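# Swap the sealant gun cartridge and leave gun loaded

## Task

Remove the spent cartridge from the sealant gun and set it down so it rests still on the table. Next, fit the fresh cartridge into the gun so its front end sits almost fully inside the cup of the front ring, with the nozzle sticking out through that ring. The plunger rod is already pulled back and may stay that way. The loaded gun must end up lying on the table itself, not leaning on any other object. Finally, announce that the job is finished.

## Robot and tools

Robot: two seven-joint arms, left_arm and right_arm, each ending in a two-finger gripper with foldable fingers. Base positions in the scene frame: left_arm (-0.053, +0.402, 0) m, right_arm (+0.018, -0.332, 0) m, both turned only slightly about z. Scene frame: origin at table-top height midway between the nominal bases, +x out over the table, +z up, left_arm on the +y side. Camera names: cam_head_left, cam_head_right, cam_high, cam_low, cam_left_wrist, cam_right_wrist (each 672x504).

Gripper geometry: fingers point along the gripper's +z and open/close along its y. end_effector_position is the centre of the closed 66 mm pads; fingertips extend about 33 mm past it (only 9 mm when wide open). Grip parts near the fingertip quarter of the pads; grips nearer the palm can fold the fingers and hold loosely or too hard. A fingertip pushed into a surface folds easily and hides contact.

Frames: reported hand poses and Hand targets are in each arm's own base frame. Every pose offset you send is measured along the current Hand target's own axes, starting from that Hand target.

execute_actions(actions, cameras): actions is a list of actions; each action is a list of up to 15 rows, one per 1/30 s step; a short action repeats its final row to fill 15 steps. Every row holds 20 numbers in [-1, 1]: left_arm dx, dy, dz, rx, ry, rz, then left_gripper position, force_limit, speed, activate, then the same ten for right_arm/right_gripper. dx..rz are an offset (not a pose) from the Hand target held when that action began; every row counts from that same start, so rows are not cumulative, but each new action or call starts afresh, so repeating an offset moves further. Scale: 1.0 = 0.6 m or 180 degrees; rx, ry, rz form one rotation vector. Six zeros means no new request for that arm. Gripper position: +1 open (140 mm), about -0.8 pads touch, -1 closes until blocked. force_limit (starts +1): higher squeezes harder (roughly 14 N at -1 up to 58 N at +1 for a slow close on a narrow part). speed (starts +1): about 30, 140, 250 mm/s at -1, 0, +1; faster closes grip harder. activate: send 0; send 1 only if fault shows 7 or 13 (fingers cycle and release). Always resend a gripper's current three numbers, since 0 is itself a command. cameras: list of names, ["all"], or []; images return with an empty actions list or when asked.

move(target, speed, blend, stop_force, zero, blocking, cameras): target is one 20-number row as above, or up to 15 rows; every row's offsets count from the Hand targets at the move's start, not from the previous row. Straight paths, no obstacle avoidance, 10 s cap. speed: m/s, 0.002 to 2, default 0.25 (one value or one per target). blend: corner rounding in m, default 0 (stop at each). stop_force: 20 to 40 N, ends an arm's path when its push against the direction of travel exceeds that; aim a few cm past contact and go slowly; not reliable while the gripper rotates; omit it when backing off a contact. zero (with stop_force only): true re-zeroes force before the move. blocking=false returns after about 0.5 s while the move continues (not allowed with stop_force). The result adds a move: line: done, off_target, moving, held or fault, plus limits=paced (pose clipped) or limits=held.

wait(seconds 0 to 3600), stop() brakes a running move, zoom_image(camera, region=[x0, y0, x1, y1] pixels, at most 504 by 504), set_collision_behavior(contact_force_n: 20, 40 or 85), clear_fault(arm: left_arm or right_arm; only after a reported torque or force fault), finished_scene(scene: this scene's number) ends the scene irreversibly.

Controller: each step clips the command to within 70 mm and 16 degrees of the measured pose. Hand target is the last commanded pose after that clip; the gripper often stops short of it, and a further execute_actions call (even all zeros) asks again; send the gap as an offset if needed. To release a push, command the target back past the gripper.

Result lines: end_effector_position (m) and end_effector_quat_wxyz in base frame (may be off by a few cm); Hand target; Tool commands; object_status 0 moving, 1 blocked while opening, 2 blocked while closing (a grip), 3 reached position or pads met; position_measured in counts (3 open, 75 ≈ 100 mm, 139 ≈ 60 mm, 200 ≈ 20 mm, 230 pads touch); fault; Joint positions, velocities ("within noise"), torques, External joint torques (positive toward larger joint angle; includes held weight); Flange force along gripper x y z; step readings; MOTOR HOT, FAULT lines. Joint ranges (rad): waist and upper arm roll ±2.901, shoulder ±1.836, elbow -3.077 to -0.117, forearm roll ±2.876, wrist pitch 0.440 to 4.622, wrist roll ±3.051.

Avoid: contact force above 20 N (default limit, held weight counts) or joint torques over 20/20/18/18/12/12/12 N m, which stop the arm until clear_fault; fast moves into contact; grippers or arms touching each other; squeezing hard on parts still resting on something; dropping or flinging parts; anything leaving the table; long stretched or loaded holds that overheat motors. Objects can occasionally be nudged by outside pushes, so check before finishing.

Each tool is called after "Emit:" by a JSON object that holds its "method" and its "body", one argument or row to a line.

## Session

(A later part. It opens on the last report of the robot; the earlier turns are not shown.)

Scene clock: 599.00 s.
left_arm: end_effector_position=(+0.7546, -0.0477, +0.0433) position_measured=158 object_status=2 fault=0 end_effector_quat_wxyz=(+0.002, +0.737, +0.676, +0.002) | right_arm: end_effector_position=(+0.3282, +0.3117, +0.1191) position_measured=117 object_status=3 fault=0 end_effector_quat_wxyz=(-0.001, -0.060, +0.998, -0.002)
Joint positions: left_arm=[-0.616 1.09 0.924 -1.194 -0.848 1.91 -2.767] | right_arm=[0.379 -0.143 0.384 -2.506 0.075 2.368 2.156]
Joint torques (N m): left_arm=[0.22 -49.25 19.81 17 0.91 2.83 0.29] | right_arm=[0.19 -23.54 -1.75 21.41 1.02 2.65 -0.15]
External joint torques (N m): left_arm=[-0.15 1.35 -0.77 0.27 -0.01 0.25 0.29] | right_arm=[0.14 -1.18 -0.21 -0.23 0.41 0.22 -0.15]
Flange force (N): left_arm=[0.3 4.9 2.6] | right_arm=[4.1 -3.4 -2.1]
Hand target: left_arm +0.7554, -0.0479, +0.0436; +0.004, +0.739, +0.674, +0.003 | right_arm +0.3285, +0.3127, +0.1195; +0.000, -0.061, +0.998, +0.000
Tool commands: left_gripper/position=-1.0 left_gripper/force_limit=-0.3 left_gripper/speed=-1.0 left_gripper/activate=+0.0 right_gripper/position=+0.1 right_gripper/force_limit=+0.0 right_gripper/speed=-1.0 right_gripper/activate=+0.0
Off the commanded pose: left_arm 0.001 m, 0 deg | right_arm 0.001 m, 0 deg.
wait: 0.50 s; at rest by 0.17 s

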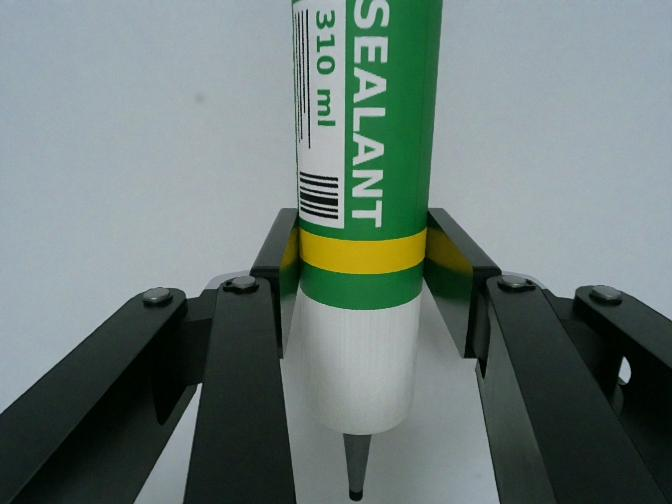

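Emit:
{"method": "move", "body": {
  "target": [
    [0,0,0,0,0,0,0.0,-0.3,-1,0,0,0,0,0,0,0,0.1,0,-1,0],
    [-0.008,0,-0.0055,0,0,0,0.0,-0.3,-1,0,0,0,0,0,0,0,0.1,0,-1,0],
    [-0.008,0,-0.0055,0,0,0,-1,0,-1,0,0,0,0,0,0,0,0.1,0,-1,0]
  ],
  "speed": 0.06
}}

Emit:
{"method": "wait", "body": {
  "seconds": 0.5
}}

Scene clock: 618.20 s.
left_arm: end_effector_position=(+0.7552, -0.0527, +0.0462) position_measured=161 object_status=0 fault=0 end_effector_quat_wxyz=(+0.004, +0.739, +0.674, +0.003) | right_arm: end_effector_position=(+0.3282, +0.3117, +0.1191) position_measured=117 object_status=3 fault=0 end_effector_quat_wxyz=(-0.001, -0.060, +0.998, -0.002)
Joint positions: left_arm=[-0.621 1.085 0.924 -1.194 -0.848 1.909 -2.767] | right_arm=[0.379 -0.143 0.384 -2.506 0.075 2.368 2.156]
Joint torques (N m): left_arm=[-0.53 -49.3 20.48 17.03 0.98 2.56 0.1] | right_arm=[0.18 -23.51 -1.73 21.43 1.01 2.65 -0.11]
External joint torques (N m): left_arm=[-0.59 1.29 0.08 0.13 0.08 -0.01 0.1] | right_arm=[0.23 -1.14 -0.09 -0.28 0.39 0.2 -0.11]
Flange force (N): left_arm=[-0.5 2.3 1.4] | right_arm=[4.3 -3.1 -1.9]
Hand target: left_arm +0.7549, -0.0527, +0.0469; +0.004, +0.739, +0.674, +0.003 | right_arm +0.3285, +0.3127, +0.1195; +0.000, -0.061, +0.998, +0.000
Off the commanded pose: left_arm 0.001 m, 0 deg | right_arm 0.001 m, 0 deg.
move: done

Scene clock: 618.70 s.
left_arm: end_effector_position=(+0.7552, -0.0527, +0.0462) position_measured=161 object_status=2 fault=0 end_effector_quat_wxyz=(+0.004, +0.739, +0.674, +0.003) | right_arm: end_effector_position=(+0.3282, +0.3117, +0.1191) position_measured=117 object_status=3 fault=0 end_effector_quat_wxyz=(-0.001, -0.060, +0.998, -0.002)
Joint positions: left_arm=[-0.621 1.085 0.924 -1.194 -0.848 1.909 -2.767] | right_arm=[0.379 -0.143 0.384 -2.506 0.075 2.368 2.156]
Joint torques (N m): left_arm=[-0.51 -49.27 20.46 17.01 0.97 2.56 0.1] | right_arm=[0.22 -23.46 -1.77 21.44 1.02 2.64 -0.07]
External joint torques (N m): left_arm=[-0.64 1.44 -0.04 0.09 0.07 -0.02 0.1] | right_arm=[0.26 -1.13 -0.14 -0.23 0.41 0.2 -0.07]
Flange force (N): left_arm=[-0.6 2.4 1.6] | right_arm=[4.2 -3.0 -2.0]
Hand target: left_arm +0.7549, -0.0527, +0.0469; +0.004, +0.739, +0.674, +0.003 | right_arm +0.3285, +0.3127, +0.1195; +0.000, -0.061, +0.998, +0.000
Tool commands: left_gripper/position=-1.0 left_gripper/force_limit=+0.0 left_gripper/speed=-1.0 left_gripper/activate=+0.0 right_gripper/position=+0.1 right_gripper/force_limit=+0.0 right_gripper/speed=-1.0 right_gripper/activate=+0.0
Off the commanded pose: left_arm 0.001 m, 0 deg | right_arm 0.001 m, 0 deg.
wait: 0.50 s; at rest by 0.17 s

Emit:
{"method": "move", "body": {
  "target": [
    [0,0,-0.333,0,0,0,-1,0,-1,0,0,0,0,0,0,0,0.1,0,-1,0],
    [0.064,-0.19,-0.338,0,0,0.511,-1,0,-1,0,0,0,0,0,0,0,0.1,0,-1,0],
    [0.1285,-0.38,-0.338,0,0,-0.9767,-1,0,-1,0,0,0,0,0,0,0,0.1,0,-1,0]
  ],
  "speed": [0.12,0.4,0.4],
  "blend": [0.02,0.03,0],
  "cameras": ["cam_left_wrist","cam_head_left","cam_high","cam_low"]
}}

Scene clock: 637.70 s.
left_arm: end_effector_position=(+0.5318, +0.0463, +0.2456) position_measured=161 object_status=2 fault=0 end_effector_quat_wxyz=(+0.003, -0.649, +0.761, -0.001) | right_arm: end_effector_position=(+0.3282, +0.3117, +0.1191) position_measured=117 object_status=3 fault=0 end_effector_quat_wxyz=(-0.001, -0.060, +0.998, -0.002)
Joint positions: left_arm=[-0.597 -0.083 0.667 -2.078 0.059 2.018 0.202] | right_arm=[0.379 -0.143 0.384 -2.506 0.075 2.368 2.156]
Joint velocities: left_arm=[0 0 0.001 0 0 -0.001 0.007] | right_arm=[within noise]
Joint torques (N m): left_arm=[-0.71 -21.48 -1.74 26.85 0.07 2.74 0.32] | right_arm=[0.2 -23.42 -1.77 21.4 0.99 2.67 -0.14]
External joint torques (N m): left_arm=[-0.77 0.87 -0.09 2.24 -0.6 0.16 0.32] | right_arm=[0.19 -1.1 -0.18 -0.27 0.38 0.23 -0.14]
Flange force (N): left_arm=[-2.9 -12.7 -2.4] | right_arm=[4.1 -3.2 -1.8]
Hand target: left_arm +0.5332, +0.0455, +0.2476; +0.003, -0.646, +0.763, -0.004 | right_arm +0.3285, +0.3127, +0.1195; +0.000, -0.061, +0.998, +0.000
Off the commanded pose: left_arm 0.003 m, 0 deg | right_arm 0.001 m, 0 deg.
move: done; limits=paced
Images, in order (width x height): cam_head_left 672x504, cam_high 672x504, cam_low 672x504, cam_left_wrist 672x504.

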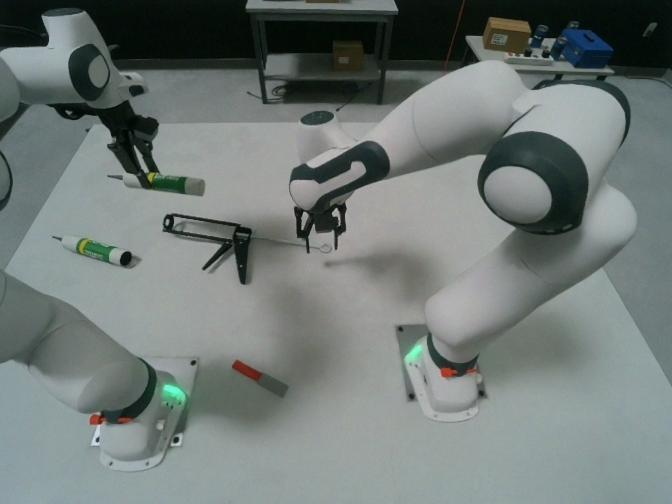

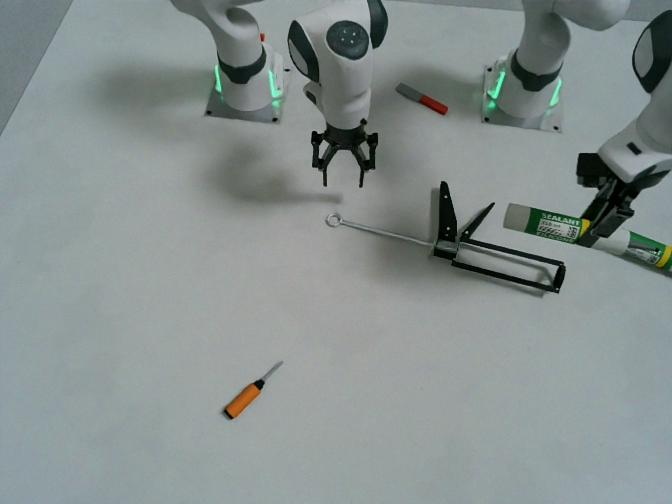

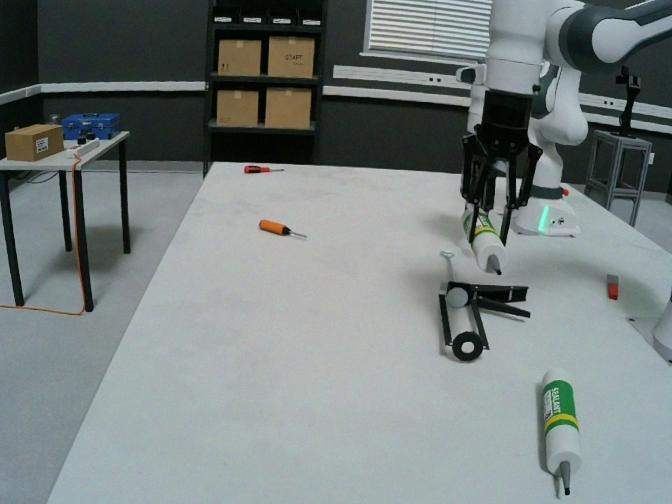

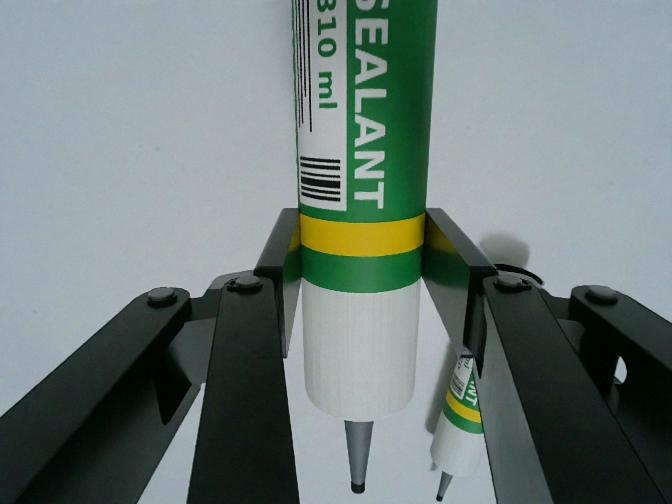

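Emit:
{"method": "move", "body": {
  "target": [0,0,0,0,0,0,-1,0,-1,0,-0.0555,0.4098,0,0,0,0,0.05,0,-1,0],
  "speed": 0.2,
  "cameras": ["cam_right_wrist"]
}}

Scene clock: 645.40 s.
left_arm: end_effector_position=(+0.5318, +0.0462, +0.2456) position_measured=161 object_status=2 fault=0 end_effector_quat_wxyz=(+0.003, -0.648, +0.762, -0.001) | right_arm: end_effector_position=(+0.3326, +0.5615, +0.1203) position_measured=123 object_status=3 fault=0 end_effector_quat_wxyz=(+0.002, -0.064, +0.998, +0.002)
Joint positions: left_arm=[-0.597 -0.083 0.667 -2.078 0.058 2.017 0.204] | right_arm=[0.679 0.439 0.403 -1.769 -0.204 2.171 2.606]
Joint velocities: left_arm=[within noise] | right_arm=[0.002 -0.001 -0.001 0.001 0.001 -0.001 0.006]
Joint torques (N m): left_arm=[-0.32 -21.51 -2.02 26.83 0.07 2.73 0.27] | right_arm=[0.65 -42.49 5.05 23.76 0.91 2.11 0.28]
External joint torques (N m): left_arm=[-0.42 0.83 -0.44 2.26 -0.61 0.15 0.27] | right_arm=[0.65 -0.27 -0.84 0.66 0.15 -0.37 0.28]
Flange force (N): left_arm=[-2.7 -12.4 -2.6] | right_arm=[-1.6 3.6 -1.2]
Hand target: left_arm +0.5332, +0.0455, +0.2476; +0.003, -0.646, +0.763, -0.004 | right_arm +0.3316, +0.5608, +0.1195; +0.000, -0.061, +0.998, +0.000
Off the commanded pose: left_arm 0.002 m, 0 deg | right_arm 0.001 m, 0 deg.
move: done

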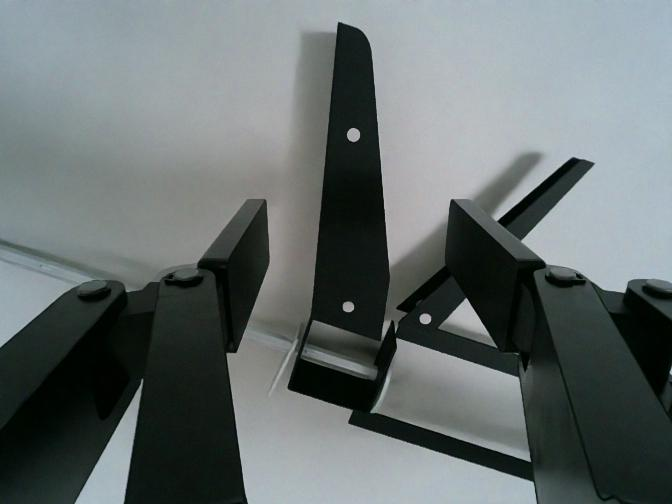

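Emit:
{"method": "move", "body": {
  "target": [
    [0,0,0,0,0,0,-1,0,-1,0,0,-0.004,0.12,0,0,0,0.05,0,-1,0],
    [0,0,0,0,0,0,-1,0,-1,0,0,-0.004,0.12,0,0,0,-1,0,-1,0]
  ],
  "speed": 0.1
}}

Emit:
{"method": "wait", "body": {
  "seconds": 0.5,
  "cameras": ["cam_right_wrist","cam_high"]
}}

Scene clock: 656.33 s.
left_arm: end_effector_position=(+0.5318, +0.0462, +0.2456) position_measured=161 object_status=2 fault=0 end_effector_quat_wxyz=(+0.003, -0.648, +0.762, -0.001) | right_arm: end_effector_position=(+0.3313, +0.5602, +0.0490) position_measured=183 object_status=0 fault=0 end_effector_quat_wxyz=(+0.000, -0.063, +0.998, +0.002)
Joint positions: left_arm=[-0.597 -0.083 0.667 -2.078 0.058 2.017 0.204] | right_arm=[0.705 0.537 0.366 -1.813 -0.248 2.308 2.636]
Joint torques (N m): left_arm=[-0.33 -21.5 -1.98 26.81 0.08 2.74 0.28] | right_arm=[-0.24 -43.6 5.02 20.76 0.49 1.97 0.25]
External joint torques (N m): left_arm=[-0.41 0.73 -0.37 2.33 -0.6 0.18 0.28] | right_arm=[-0.15 0.52 -1.5 -1.02 -0.19 -0.52 0.25]
Flange force (N): left_arm=[-2.8 -12.3 -2.7] | right_arm=[0.9 -1.4 1.1]
Hand target: left_arm +0.5332, +0.0455, +0.2476; +0.003, -0.646, +0.763, -0.004 | right_arm +0.3319, +0.5584, +0.0475; +0.000, -0.061, +0.998, +0.000
Off the commanded pose: left_arm 0.002 m, 0 deg | right_arm 0.002 m, 0 deg.
move: done

Scene clock: 656.83 s.
left_arm: end_effector_position=(+0.5318, +0.0462, +0.2456) position_measured=161 object_status=2 fault=0 end_effector_quat_wxyz=(+0.003, -0.648, +0.762, -0.001) | right_arm: end_effector_position=(+0.3313, +0.5602, +0.0490) position_measured=183 object_status=2 fault=0 end_effector_quat_wxyz=(+0.000, -0.063, +0.998, +0.002)
Joint positions: left_arm=[-0.597 -0.083 0.667 -2.078 0.058 2.017 0.204] | right_arm=[0.705 0.537 0.366 -1.813 -0.248 2.308 2.636]
Joint torques (N m): left_arm=[-0.36 -21.51 -1.99 26.77 0.07 2.74 0.28] | right_arm=[-0.3 -43.58 5.04 20.68 0.52 1.97 0.2]
External joint torques (N m): left_arm=[-0.51 0.78 -0.45 2.26 -0.61 0.18 0.28] | right_arm=[-0.25 0.73 -1.53 -1.21 -0.17 -0.54 0.2]
Flange force (N): left_arm=[-2.6 -12.2 -2.6] | right_arm=[1.0 -1.8 1.4]
Hand target: left_arm +0.5332, +0.0455, +0.2476; +0.003, -0.646, +0.763, -0.004 | right_arm +0.3319, +0.5584, +0.0475; +0.000, -0.061, +0.998, +0.000
Tool commands: left_gripper/position=-1.0 left_gripper/force_limit=+0.0 left_gripper/speed=-1.0 left_gripper/activate=+0.0 right_gripper/position=-1.0 right_gripper/force_limit=+0.0 right_gripper/speed=-1.0 right_gripper/activate=+0.0
Off the commanded pose: left_arm 0.002 m, 0 deg | right_arm 0.002 m, 0 deg.
wait: 0.50 s; at rest by 0.17 s
Images, in order (width x height): cam_high 672x504, cam_right_wrist 672x504.

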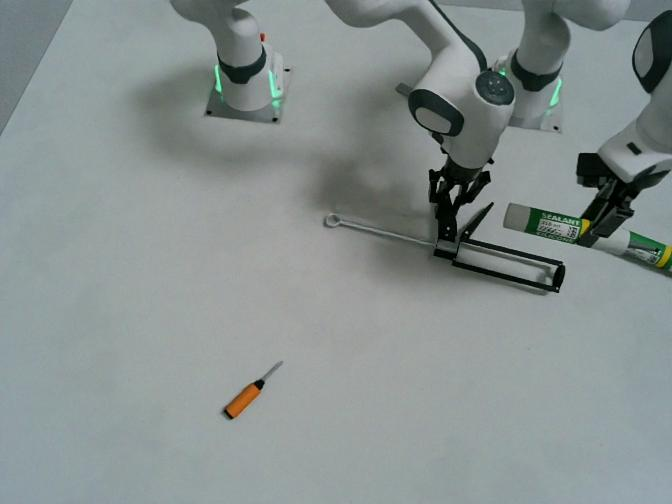

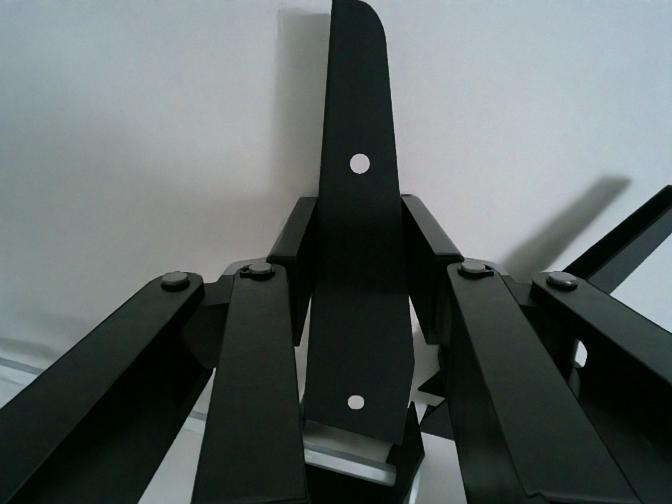

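Emit:
{"method": "move", "body": {
  "target": [
    [0,0,0,0,0.1,0,-1,0,-1,0,0,0,0,0,0,0,-1,0,-1,0],
    [0.1867,0.002,0.1627,0,0.1,0,-1,0,-1,0,0,0,0,0,0,0,-1,0,-1,0]
  ],
  "speed": 0.12,
  "blend": [0.01,0],
  "cameras": ["cam_left_wrist","cam_high","cam_head_left"]
}}

Scene clock: 671.73 s.
left_arm: end_effector_position=(+0.5121, -0.0642, +0.1482) position_measured=161 object_status=2 fault=0 end_effector_quat_wxyz=(-0.118, -0.634, +0.758, -0.101) | right_arm: end_effector_position=(+0.3313, +0.5602, +0.0490) position_measured=183 object_status=2 fault=0 end_effector_quat_wxyz=(+0.000, -0.063, +0.998, +0.002)
Joint positions: left_arm=[-0.643 0.054 0.676 -2.222 -0.413 2.161 0.46] | right_arm=[0.705 0.537 0.366 -1.813 -0.248 2.308 2.636]
Joint velocities: left_arm=[0 0 0.001 0.002 0 0.004 -0.004] | right_arm=[within noise]
Joint torques (N m): left_arm=[-0.28 -24.85 0.8 23.51 -0.47 2.41 -0.11] | right_arm=[-0.29 -43.59 5 20.71 0.52 1.95 0.22]
External joint torques (N m): left_arm=[-0.31 0.17 -0.29 1.07 -0.81 0.35 -0.12] | right_arm=[-0.26 0.53 -1.57 -1.06 -0.17 -0.54 0.22]
Flange force (N): left_arm=[-0.5 -5.6 1.4] | right_arm=[0.9 -1.7 1.1]
Hand target: left_arm +0.5145, -0.0650, +0.1500; -0.117, -0.638, +0.754, -0.105 | right_arm +0.3319, +0.5584, +0.0475; +0.000, -0.061, +0.998, +0.000
Off the commanded pose: left_arm 0.003 m, 1 deg | right_arm 0.002 m, 0 deg.
move: done
Images, in order (width x height): cam_head_left 672x504, cam_high 672x504, cam_left_wrist 672x504.

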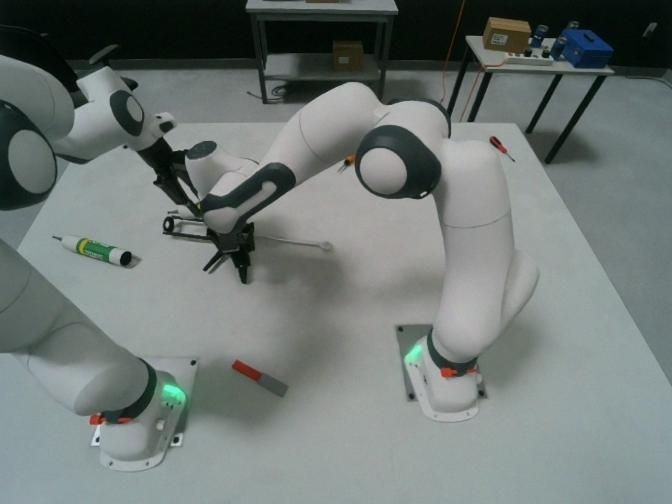

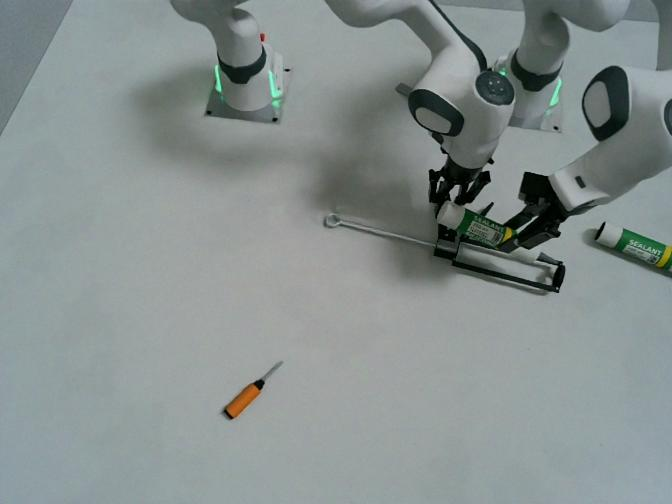

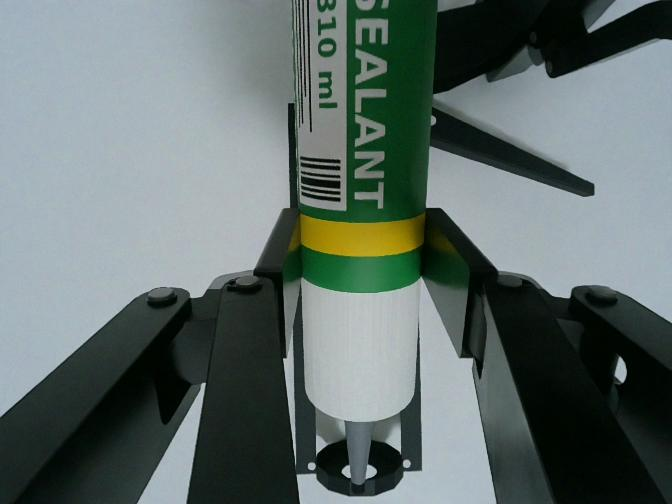

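Emit:
{"method": "move", "body": {
  "target": [
    [0.0095,0.0067,0.0031,0,0,0,-1,0,-1,0,0,0,0,0,0,0,-1,0,-1,0],
    [-0.0118,0.0067,0.069,0,0,0,-1,0,-1,0,0,0,0,0,0,0,-1,0,-1,0]
  ],
  "speed": 0.06,
  "cameras": ["cam_left_wrist","cam_low","cam_high"]
}}

Emit:
{"method": "zoom_image", "body": {
  "camera": "cam_low",
  "region": [400, 240, 530, 380]
}}

Emit:
{"method": "zoom_image", "body": {
  "camera": "cam_high",
  "region": [400, 150, 600, 310]
}}

Scene clock: 690.03 s.
left_arm: end_effector_position=(+0.5074, -0.0698, +0.1068) position_measured=161 object_status=2 fault=0 end_effector_quat_wxyz=(-0.118, -0.640, +0.753, -0.101) | right_arm: end_effector_position=(+0.3313, +0.5602, +0.0490) position_measured=183 object_status=2 fault=0 end_effector_quat_wxyz=(+0.000, -0.063, +0.998, +0.002)
Joint positions: left_arm=[-0.644 0.122 0.66 -2.268 -0.498 2.244 0.514] | right_arm=[0.705 0.537 0.366 -1.813 -0.248 2.308 2.636]
Joint velocities: left_arm=[-0.001 -0.001 -0.001 0 -0.001 0 0.006] | right_arm=[within noise]
Joint torques (N m): left_arm=[0.19 -25.82 1.75 22.86 -0.39 2.29 0.24] | right_arm=[-0.23 -43.65 4.99 20.71 0.52 1.97 0.22]
External joint torques (N m): left_arm=[0.29 0.52 -0.49 1.54 -0.76 0.27 0.23] | right_arm=[-0.24 0.37 -1.6 -1.02 -0.17 -0.51 0.22]
Flange force (N): left_arm=[-2.8 -8.8 2.9] | right_arm=[1.1 -1.9 0.9]
Hand target: left_arm +0.5099, -0.0704, +0.1084; -0.117, -0.638, +0.754, -0.105 | right_arm +0.3319, +0.5584, +0.0475; +0.000, -0.061, +0.998, +0.000
Off the commanded pose: left_arm 0.003 m, 1 deg | right_arm 0.002 m, 0 deg.
move: done
Images, in order (width x height): cam_high 672x504, cam_low 672x504, cam_left_wrist 672x504.

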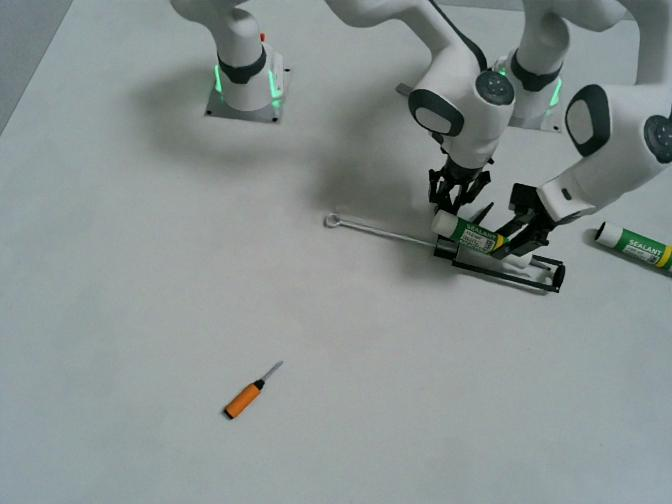

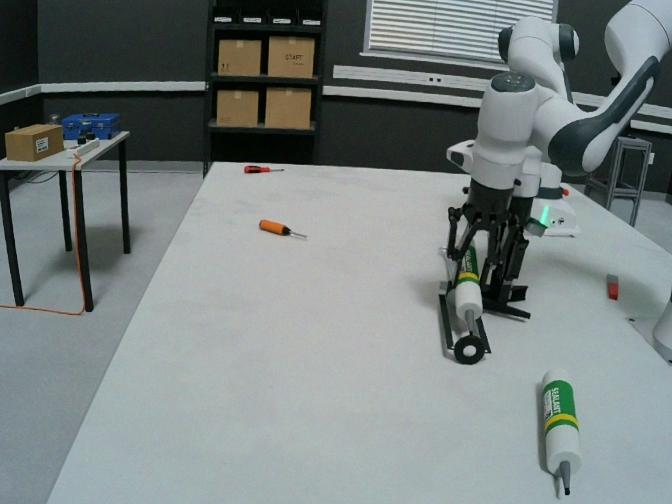

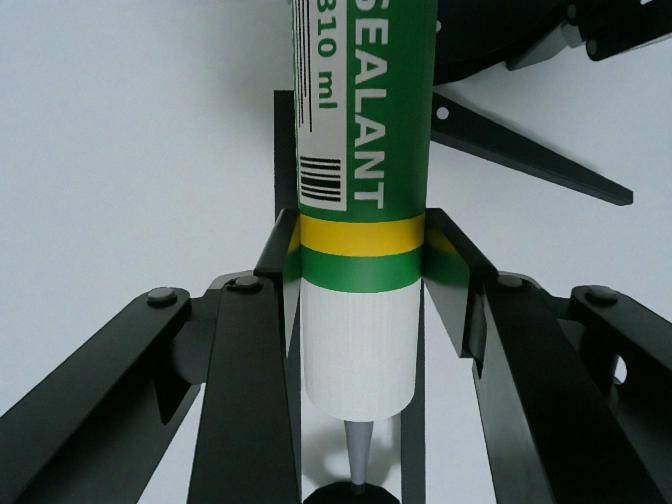

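Scaled by 3.600.

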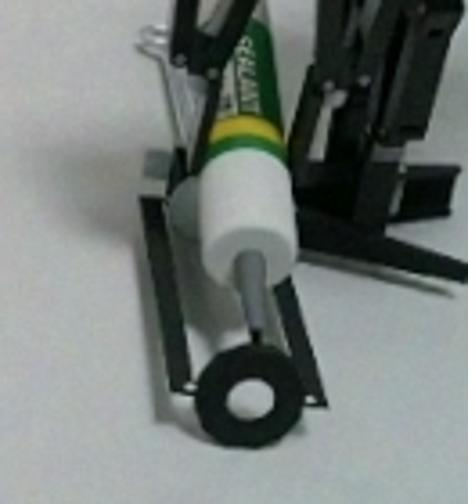

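Scaled by 2.520.

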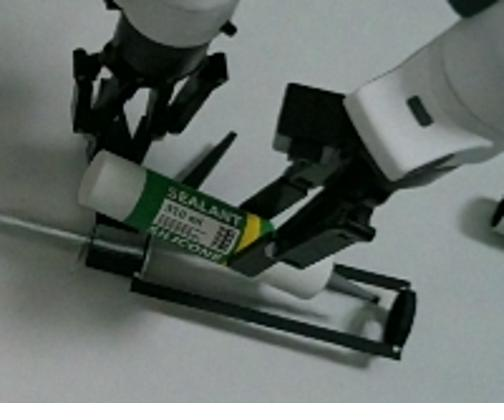

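Emit:
{"method": "move", "body": {
  "target": [-0.04,-0.0042,0,0,0,0,-1,0,-1,0,0,0,0,0,0,0,-1,0,-1,0],
  "speed": 0.05,
  "cameras": ["cam_left_wrist","cam_low"]
}}

Emit:
{"method": "zoom_image", "body": {
  "camera": "cam_left_wrist",
  "region": [250, 380, 450, 504]
}}

Emit:
{"method": "zoom_image", "body": {
  "camera": "cam_low",
  "region": [400, 240, 530, 380]
}}

Scene clock: 701.77 s.
left_arm: end_effector_position=(+0.5147, -0.0471, +0.0992) position_measured=161 object_status=2 fault=0 end_effector_quat_wxyz=(-0.116, -0.640, +0.752, -0.101) | right_arm: end_effector_position=(+0.3313, +0.5602, +0.0490) position_measured=183 object_status=2 fault=0 end_effector_quat_wxyz=(+0.000, -0.063, +0.998, +0.002)
Joint positions: left_arm=[-0.6 0.163 0.661 -2.243 -0.522 2.235 0.573] | right_arm=[0.705 0.537 0.366 -1.813 -0.248 2.308 2.636]
Joint velocities: left_arm=[0 0 -0.001 0 0.001 0 0.007] | right_arm=[within noise]
Joint torques (N m): left_arm=[0.2 -26.82 2.55 23.16 -0.4 1.85 0.35] | right_arm=[-0.27 -43.67 5.05 20.78 0.51 1.98 0.22]
External joint torques (N m): left_arm=[0.08 0.65 -0.69 2.07 -0.76 -0.14 0.34] | right_arm=[-0.3 0.26 -1.54 -0.87 -0.17 -0.49 0.22]
Flange force (N): left_arm=[-3.9 -11.7 2.4] | right_arm=[0.8 -1.7 0.7]
Hand target: left_arm +0.5162, -0.0483, +0.1010; -0.117, -0.638, +0.754, -0.105 | right_arm +0.3319, +0.5584, +0.0475; +0.000, -0.061, +0.998, +0.000
Off the commanded pose: left_arm 0.003 m, 1 deg | right_arm 0.002 m, 0 deg.
move: done
Images, in order (width x height): cam_low 672x504, cam_left_wrist 672x504.

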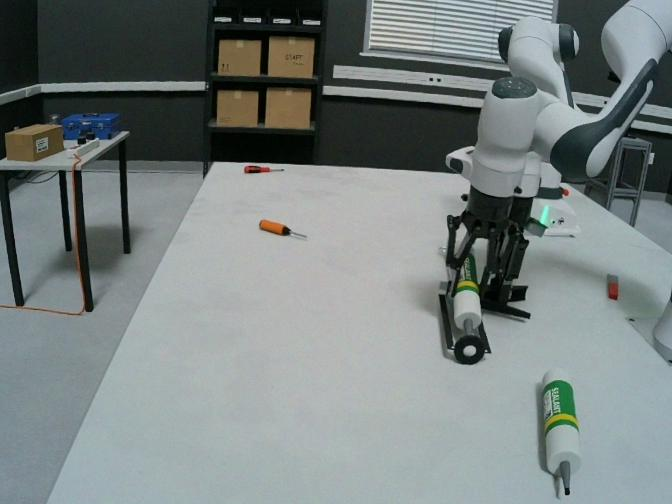

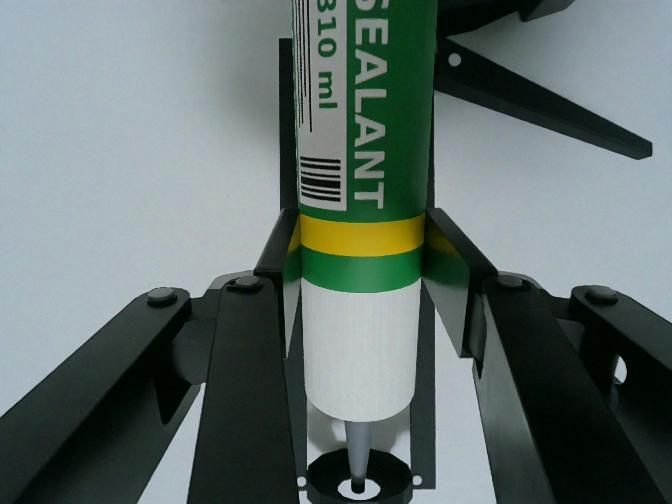

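Scaled by 2.520.

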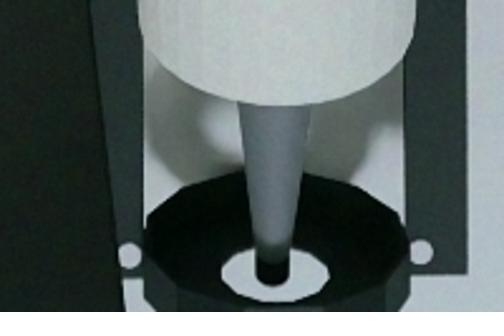

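Scaled by 3.600.

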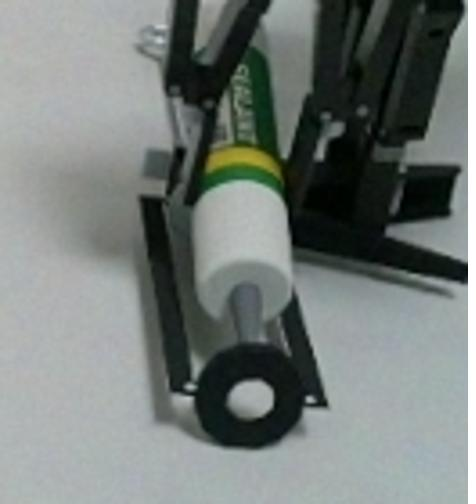

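Emit:
{"method": "move", "body": {
  "target": [-0.037,0.0005,0.0005,0,0,0,-1,0,-1,0,0,0,0,0,0,0,-1,0,-1,0],
  "speed": 0.05,
  "cameras": ["cam_left_wrist","cam_low"]
}}

Emit:
{"method": "zoom_image", "body": {
  "camera": "cam_left_wrist",
  "region": [250, 380, 450, 504]
}}

Emit:
{"method": "zoom_image", "body": {
  "camera": "cam_low",
  "region": [400, 240, 530, 380]
}}

Scene clock: 711.23 s.
left_arm: end_effector_position=(+0.5177, -0.0264, +0.0920) position_measured=161 object_status=2 fault=0 end_effector_quat_wxyz=(-0.117, -0.640, +0.752, -0.101) | right_arm: end_effector_position=(+0.3313, +0.5602, +0.0490) position_measured=183 object_status=2 fault=0 end_effector_quat_wxyz=(+0.000, -0.063, +0.998, +0.002)
Joint positions: left_arm=[-0.556 0.196 0.658 -2.225 -0.539 2.225 0.624] | right_arm=[0.705 0.537 0.366 -1.813 -0.248 2.308 2.636]
Joint velocities: left_arm=[0.001 0 -0.001 0.001 0 0 0.008] | right_arm=[within noise]
Joint torques (N m): left_arm=[0.21 -27.82 3.22 23.03 -0.37 1.81 0.32] | right_arm=[-0.31 -43.61 5.05 20.79 0.49 1.97 0.2]
External joint torques (N m): left_arm=[0.29 0.4 -0.43 2.16 -0.73 -0.12 0.31] | right_arm=[-0.09 0.48 -1.36 -1.01 -0.19 -0.52 0.2]
Flange force (N): left_arm=[-4.4 -10.9 1.6] | right_arm=[1.0 -1.4 1.0]
Hand target: left_arm +0.5194, -0.0276, +0.0938; -0.117, -0.638, +0.754, -0.105 | right_arm +0.3319, +0.5584, +0.0475; +0.000, -0.061, +0.998, +0.000
Off the commanded pose: left_arm 0.003 m, 1 deg | right_arm 0.002 m, 0 deg.
move: done
Images, in order (width x height): cam_low 672x504, cam_left_wrist 672x504.

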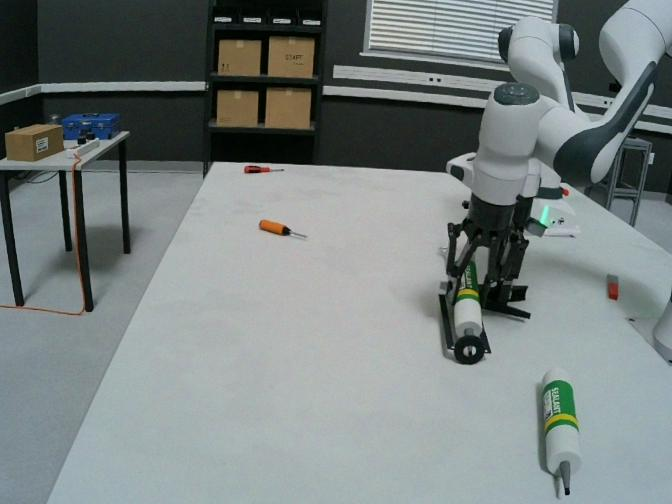

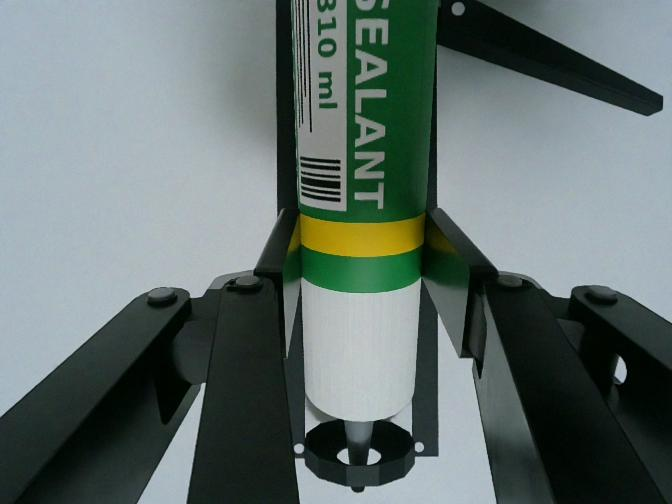

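Scaled by 2.520.

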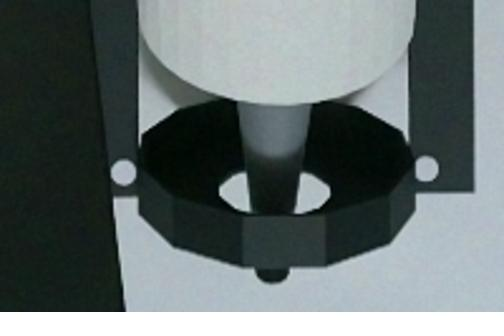

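Scaled by 3.600.

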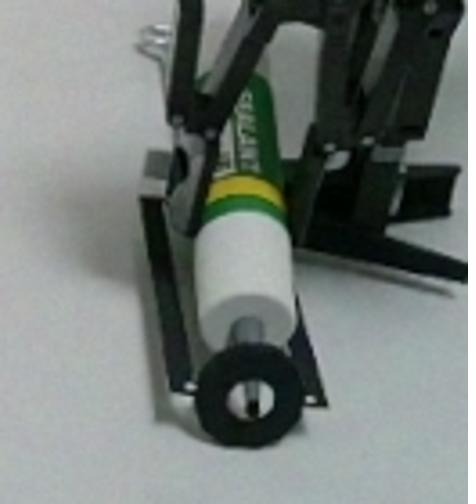

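Emit:
{"method": "move", "body": {
  "target": [-0.0315,0.0005,0.0005,0,0,0,-1,0,-1,0,0,0,0,0,0,0,-1,0,-1,0],
  "speed": 0.04,
  "cameras": ["cam_left_wrist","cam_low"]
}}

Emit:
{"method": "zoom_image", "body": {
  "camera": "cam_left_wrist",
  "region": [250, 380, 450, 504]
}}

Scene clock: 719.43 s.
left_arm: end_effector_position=(+0.5200, -0.0090, +0.0856) position_measured=161 object_status=2 fault=0 end_effector_quat_wxyz=(-0.117, -0.640, +0.752, -0.101) | right_arm: end_effector_position=(+0.3313, +0.5602, +0.0490) position_measured=183 object_status=2 fault=0 end_effector_quat_wxyz=(+0.000, -0.063, +0.998, +0.002)
Joint positions: left_arm=[-0.518 0.225 0.654 -2.207 -0.554 2.215 0.667] | right_arm=[0.705 0.537 0.366 -1.813 -0.248 2.308 2.636]
Joint velocities: left_arm=[0.001 0 0 -0.001 -0.001 0.001 0.006] | right_arm=[within noise]
Joint torques (N m): left_arm=[0.33 -28.83 3.94 23.06 -0.35 1.84 0.33] | right_arm=[-0.27 -43.61 5.11 20.81 0.59 1.96 0.21]
External joint torques (N m): left_arm=[0.33 0.27 -0.34 2.34 -0.71 -0.07 0.32] | right_arm=[-0.19 0.42 -1.42 -0.97 -0.1 -0.53 0.21]
Flange force (N): left_arm=[-4.7 -10.8 1.1] | right_arm=[0.9 -1.5 0.8]
Hand target: left_arm +0.5221, -0.0099, +0.0877; -0.117, -0.638, +0.754, -0.105 | right_arm +0.3319, +0.5584, +0.0475; +0.000, -0.061, +0.998, +0.000
Off the commanded pose: left_arm 0.003 m, 1 deg | right_arm 0.002 m, 0 deg.
move: done
Images, in order (width x height): cam_low 672x504, cam_left_wrist 672x504.

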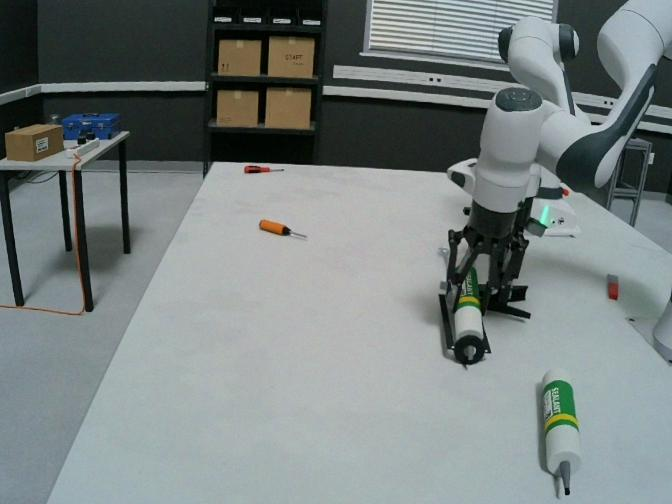

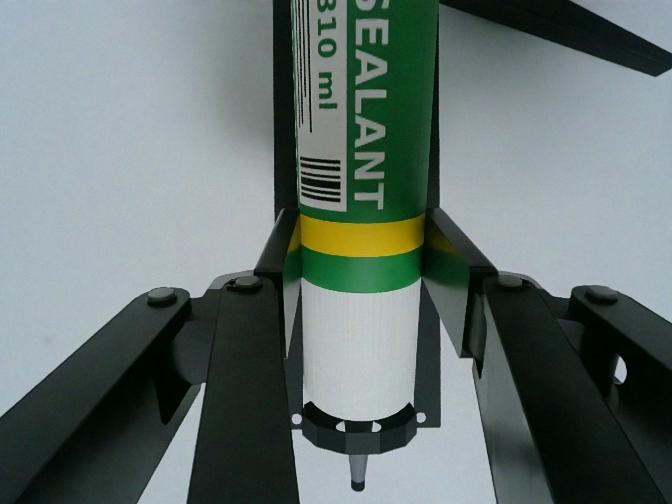

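Scaled by 2.520.

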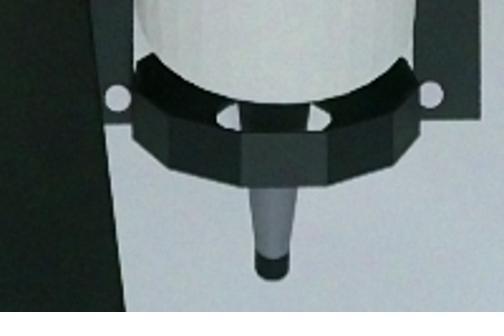

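Emit:
{"method": "move", "body": {
  "target": [-0.0127,0.0004,-0.0041,0,0,0,-1,0,-1,0,0,0,0,0,0,0,-1,0,-1,0],
  "speed": 0.03,
  "cameras": ["cam_left_wrist","cam_high"]
}}

Emit:
{"method": "zoom_image", "body": {
  "camera": "cam_left_wrist",
  "region": [250, 380, 450, 504]
}}

Emit:
{"method": "zoom_image", "body": {
  "camera": "cam_high",
  "region": [400, 180, 600, 310]
}}

Scene clock: 742.53 s.
left_arm: end_effector_position=(+0.5204, -0.0019, +0.0851) position_measured=161 object_status=2 fault=0 end_effector_quat_wxyz=(-0.118, -0.640, +0.752, -0.101) | right_arm: end_effector_position=(+0.3314, +0.5602, +0.0490) position_measured=183 object_status=2 fault=0 end_effector_quat_wxyz=(+0.000, -0.063, +0.998, +0.002)
Joint positions: left_arm=[-0.502 0.232 0.653 -2.199 -0.554 2.206 0.68] | right_arm=[0.705 0.537 0.366 -1.813 -0.248 2.308 2.636]
Joint velocities: left_arm=[0.001 -0.001 -0.001 -0.001 0 -0.002 0.006] | right_arm=[within noise]
Joint torques (N m): left_arm=[0.19 -29.45 4.56 23.47 -0.14 1.95 0.25] | right_arm=[-0.31 -44.31 5.07 21.2 0.58 1.94 0.15]
External joint torques (N m): left_arm=[0.2 -0.1 0.15 2.76 -0.49 0.06 0.24] | right_arm=[-0.51 -0.24 -1.67 -0.51 -0.1 -0.55 0.15]
Flange force (N): left_arm=[-4.2 -10.2 -0.7] | right_arm=[0.4 -1.9 -0.4]
Hand target: left_arm +0.5232, -0.0020, +0.0877; -0.117, -0.638, +0.754, -0.105 | right_arm +0.3319, +0.5584, +0.0475; +0.000, -0.061, +0.998, +0.000
Off the commanded pose: left_arm 0.004 m, 1 deg | right_arm 0.002 m, 0 deg.
move: off_target (left_arm)
Images, in order (width x height): cam_high 672x504, cam_left_wrist 672x504.

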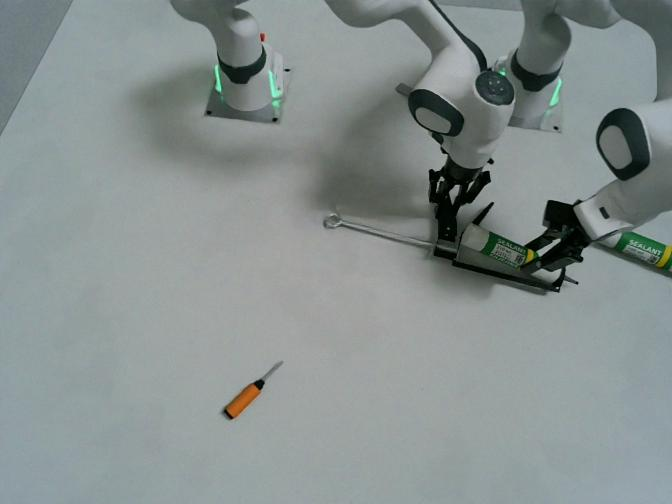

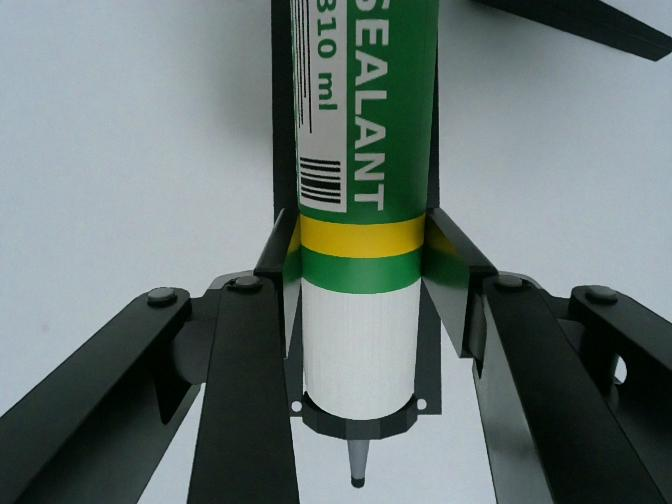

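Scaled by 2.520.

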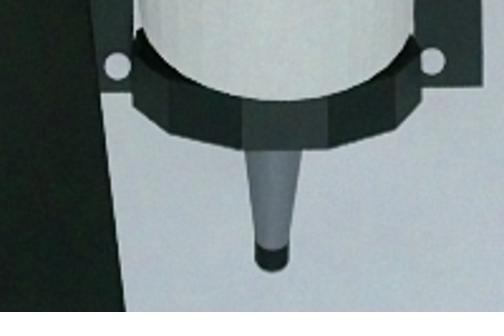

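Scaled by 2.520.

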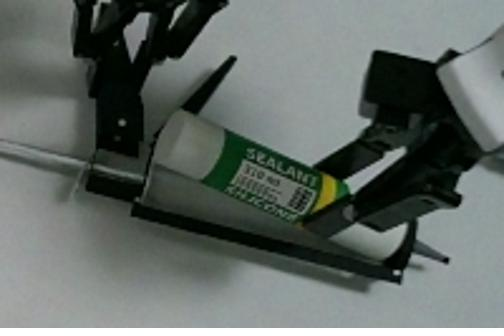

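Emit:
{"method": "move", "body": {
  "target": [
    [-0.0048,0,-0.0015,0,0,0,-1,0,-1,0,0,0,0,0,0,0,-1,0,-1,0],
    [-0.0045,0,0.0143,0,-0.0333,0,-1,0,-1,0,0,0,0,0,0,0,-1,0,-1,0]
  ],
  "speed": 0.03,
  "blend": [0.002,0],
  "cameras": ["cam_left_wrist","cam_high"]
}}

Emit:
{"method": "zoom_image", "body": {
  "camera": "cam_left_wrist",
  "region": [250, 380, 450, 504]
}}

Emit:
{"method": "zoom_image", "body": {
  "camera": "cam_high",
  "region": [400, 180, 600, 310]
}}

Scene clock: 756.50 s.
left_arm: end_effector_position=(+0.5198, -0.0033, +0.0756) position_measured=161 object_status=2 fault=0 end_effector_quat_wxyz=(-0.081, -0.640, +0.761, -0.069) | right_arm: end_effector_position=(+0.3314, +0.5602, +0.0490) position_measured=183 object_status=2 fault=0 end_effector_quat_wxyz=(+0.000, -0.063, +0.998, +0.002)
Joint positions: left_arm=[-0.59 0.22 0.684 -2.244 -0.472 2.302 0.597] | right_arm=[0.705 0.537 0.366 -1.813 -0.248 2.308 2.636]
Joint velocities: left_arm=[-0.001 0.001 0 0 0 0.001 -0.007] | right_arm=[within noise]
Joint torques (N m): left_arm=[-0.56 -28.96 5.03 22.17 0.87 2.72 -0.07] | right_arm=[-0.25 -44.14 5.03 21.16 0.53 1.94 0.21]
External joint torques (N m): left_arm=[-0.68 -0.89 0.57 1.67 0.43 0.57 -0.08] | right_arm=[-0.32 -0.02 -1.62 -0.63 -0.16 -0.55 0.21]
Flange force (N): left_arm=[1.4 -0.7 -3.6] | right_arm=[0.5 -1.4 0.1]
Hand target: left_arm +0.5232, -0.0021, +0.0787; -0.077, -0.642, +0.759, -0.071 | right_arm +0.3319, +0.5584, +0.0475; +0.000, -0.061, +0.998, +0.000
Off the commanded pose: left_arm 0.005 m, 1 deg | right_arm 0.002 m, 0 deg.
move: off_target (left_arm); blend cut to 0.0015 m at target 1
Images, in order (width x height): cam_high 672x504, cam_left_wrist 672x504.

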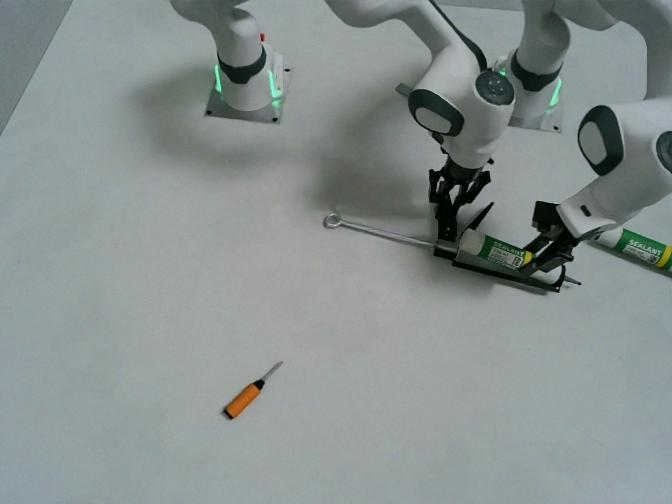

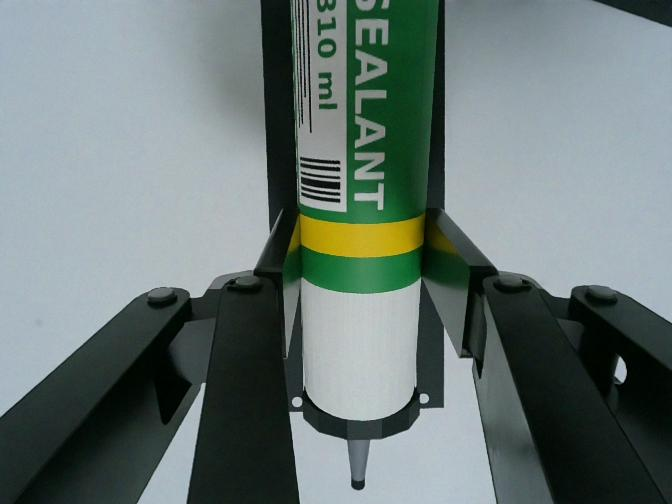

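Scaled by 2.520.

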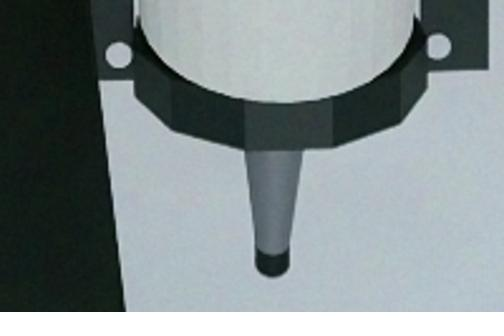

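Scaled by 2.520.

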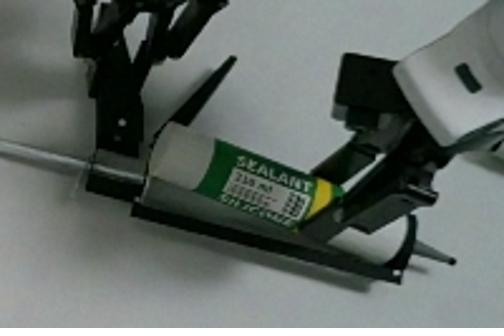

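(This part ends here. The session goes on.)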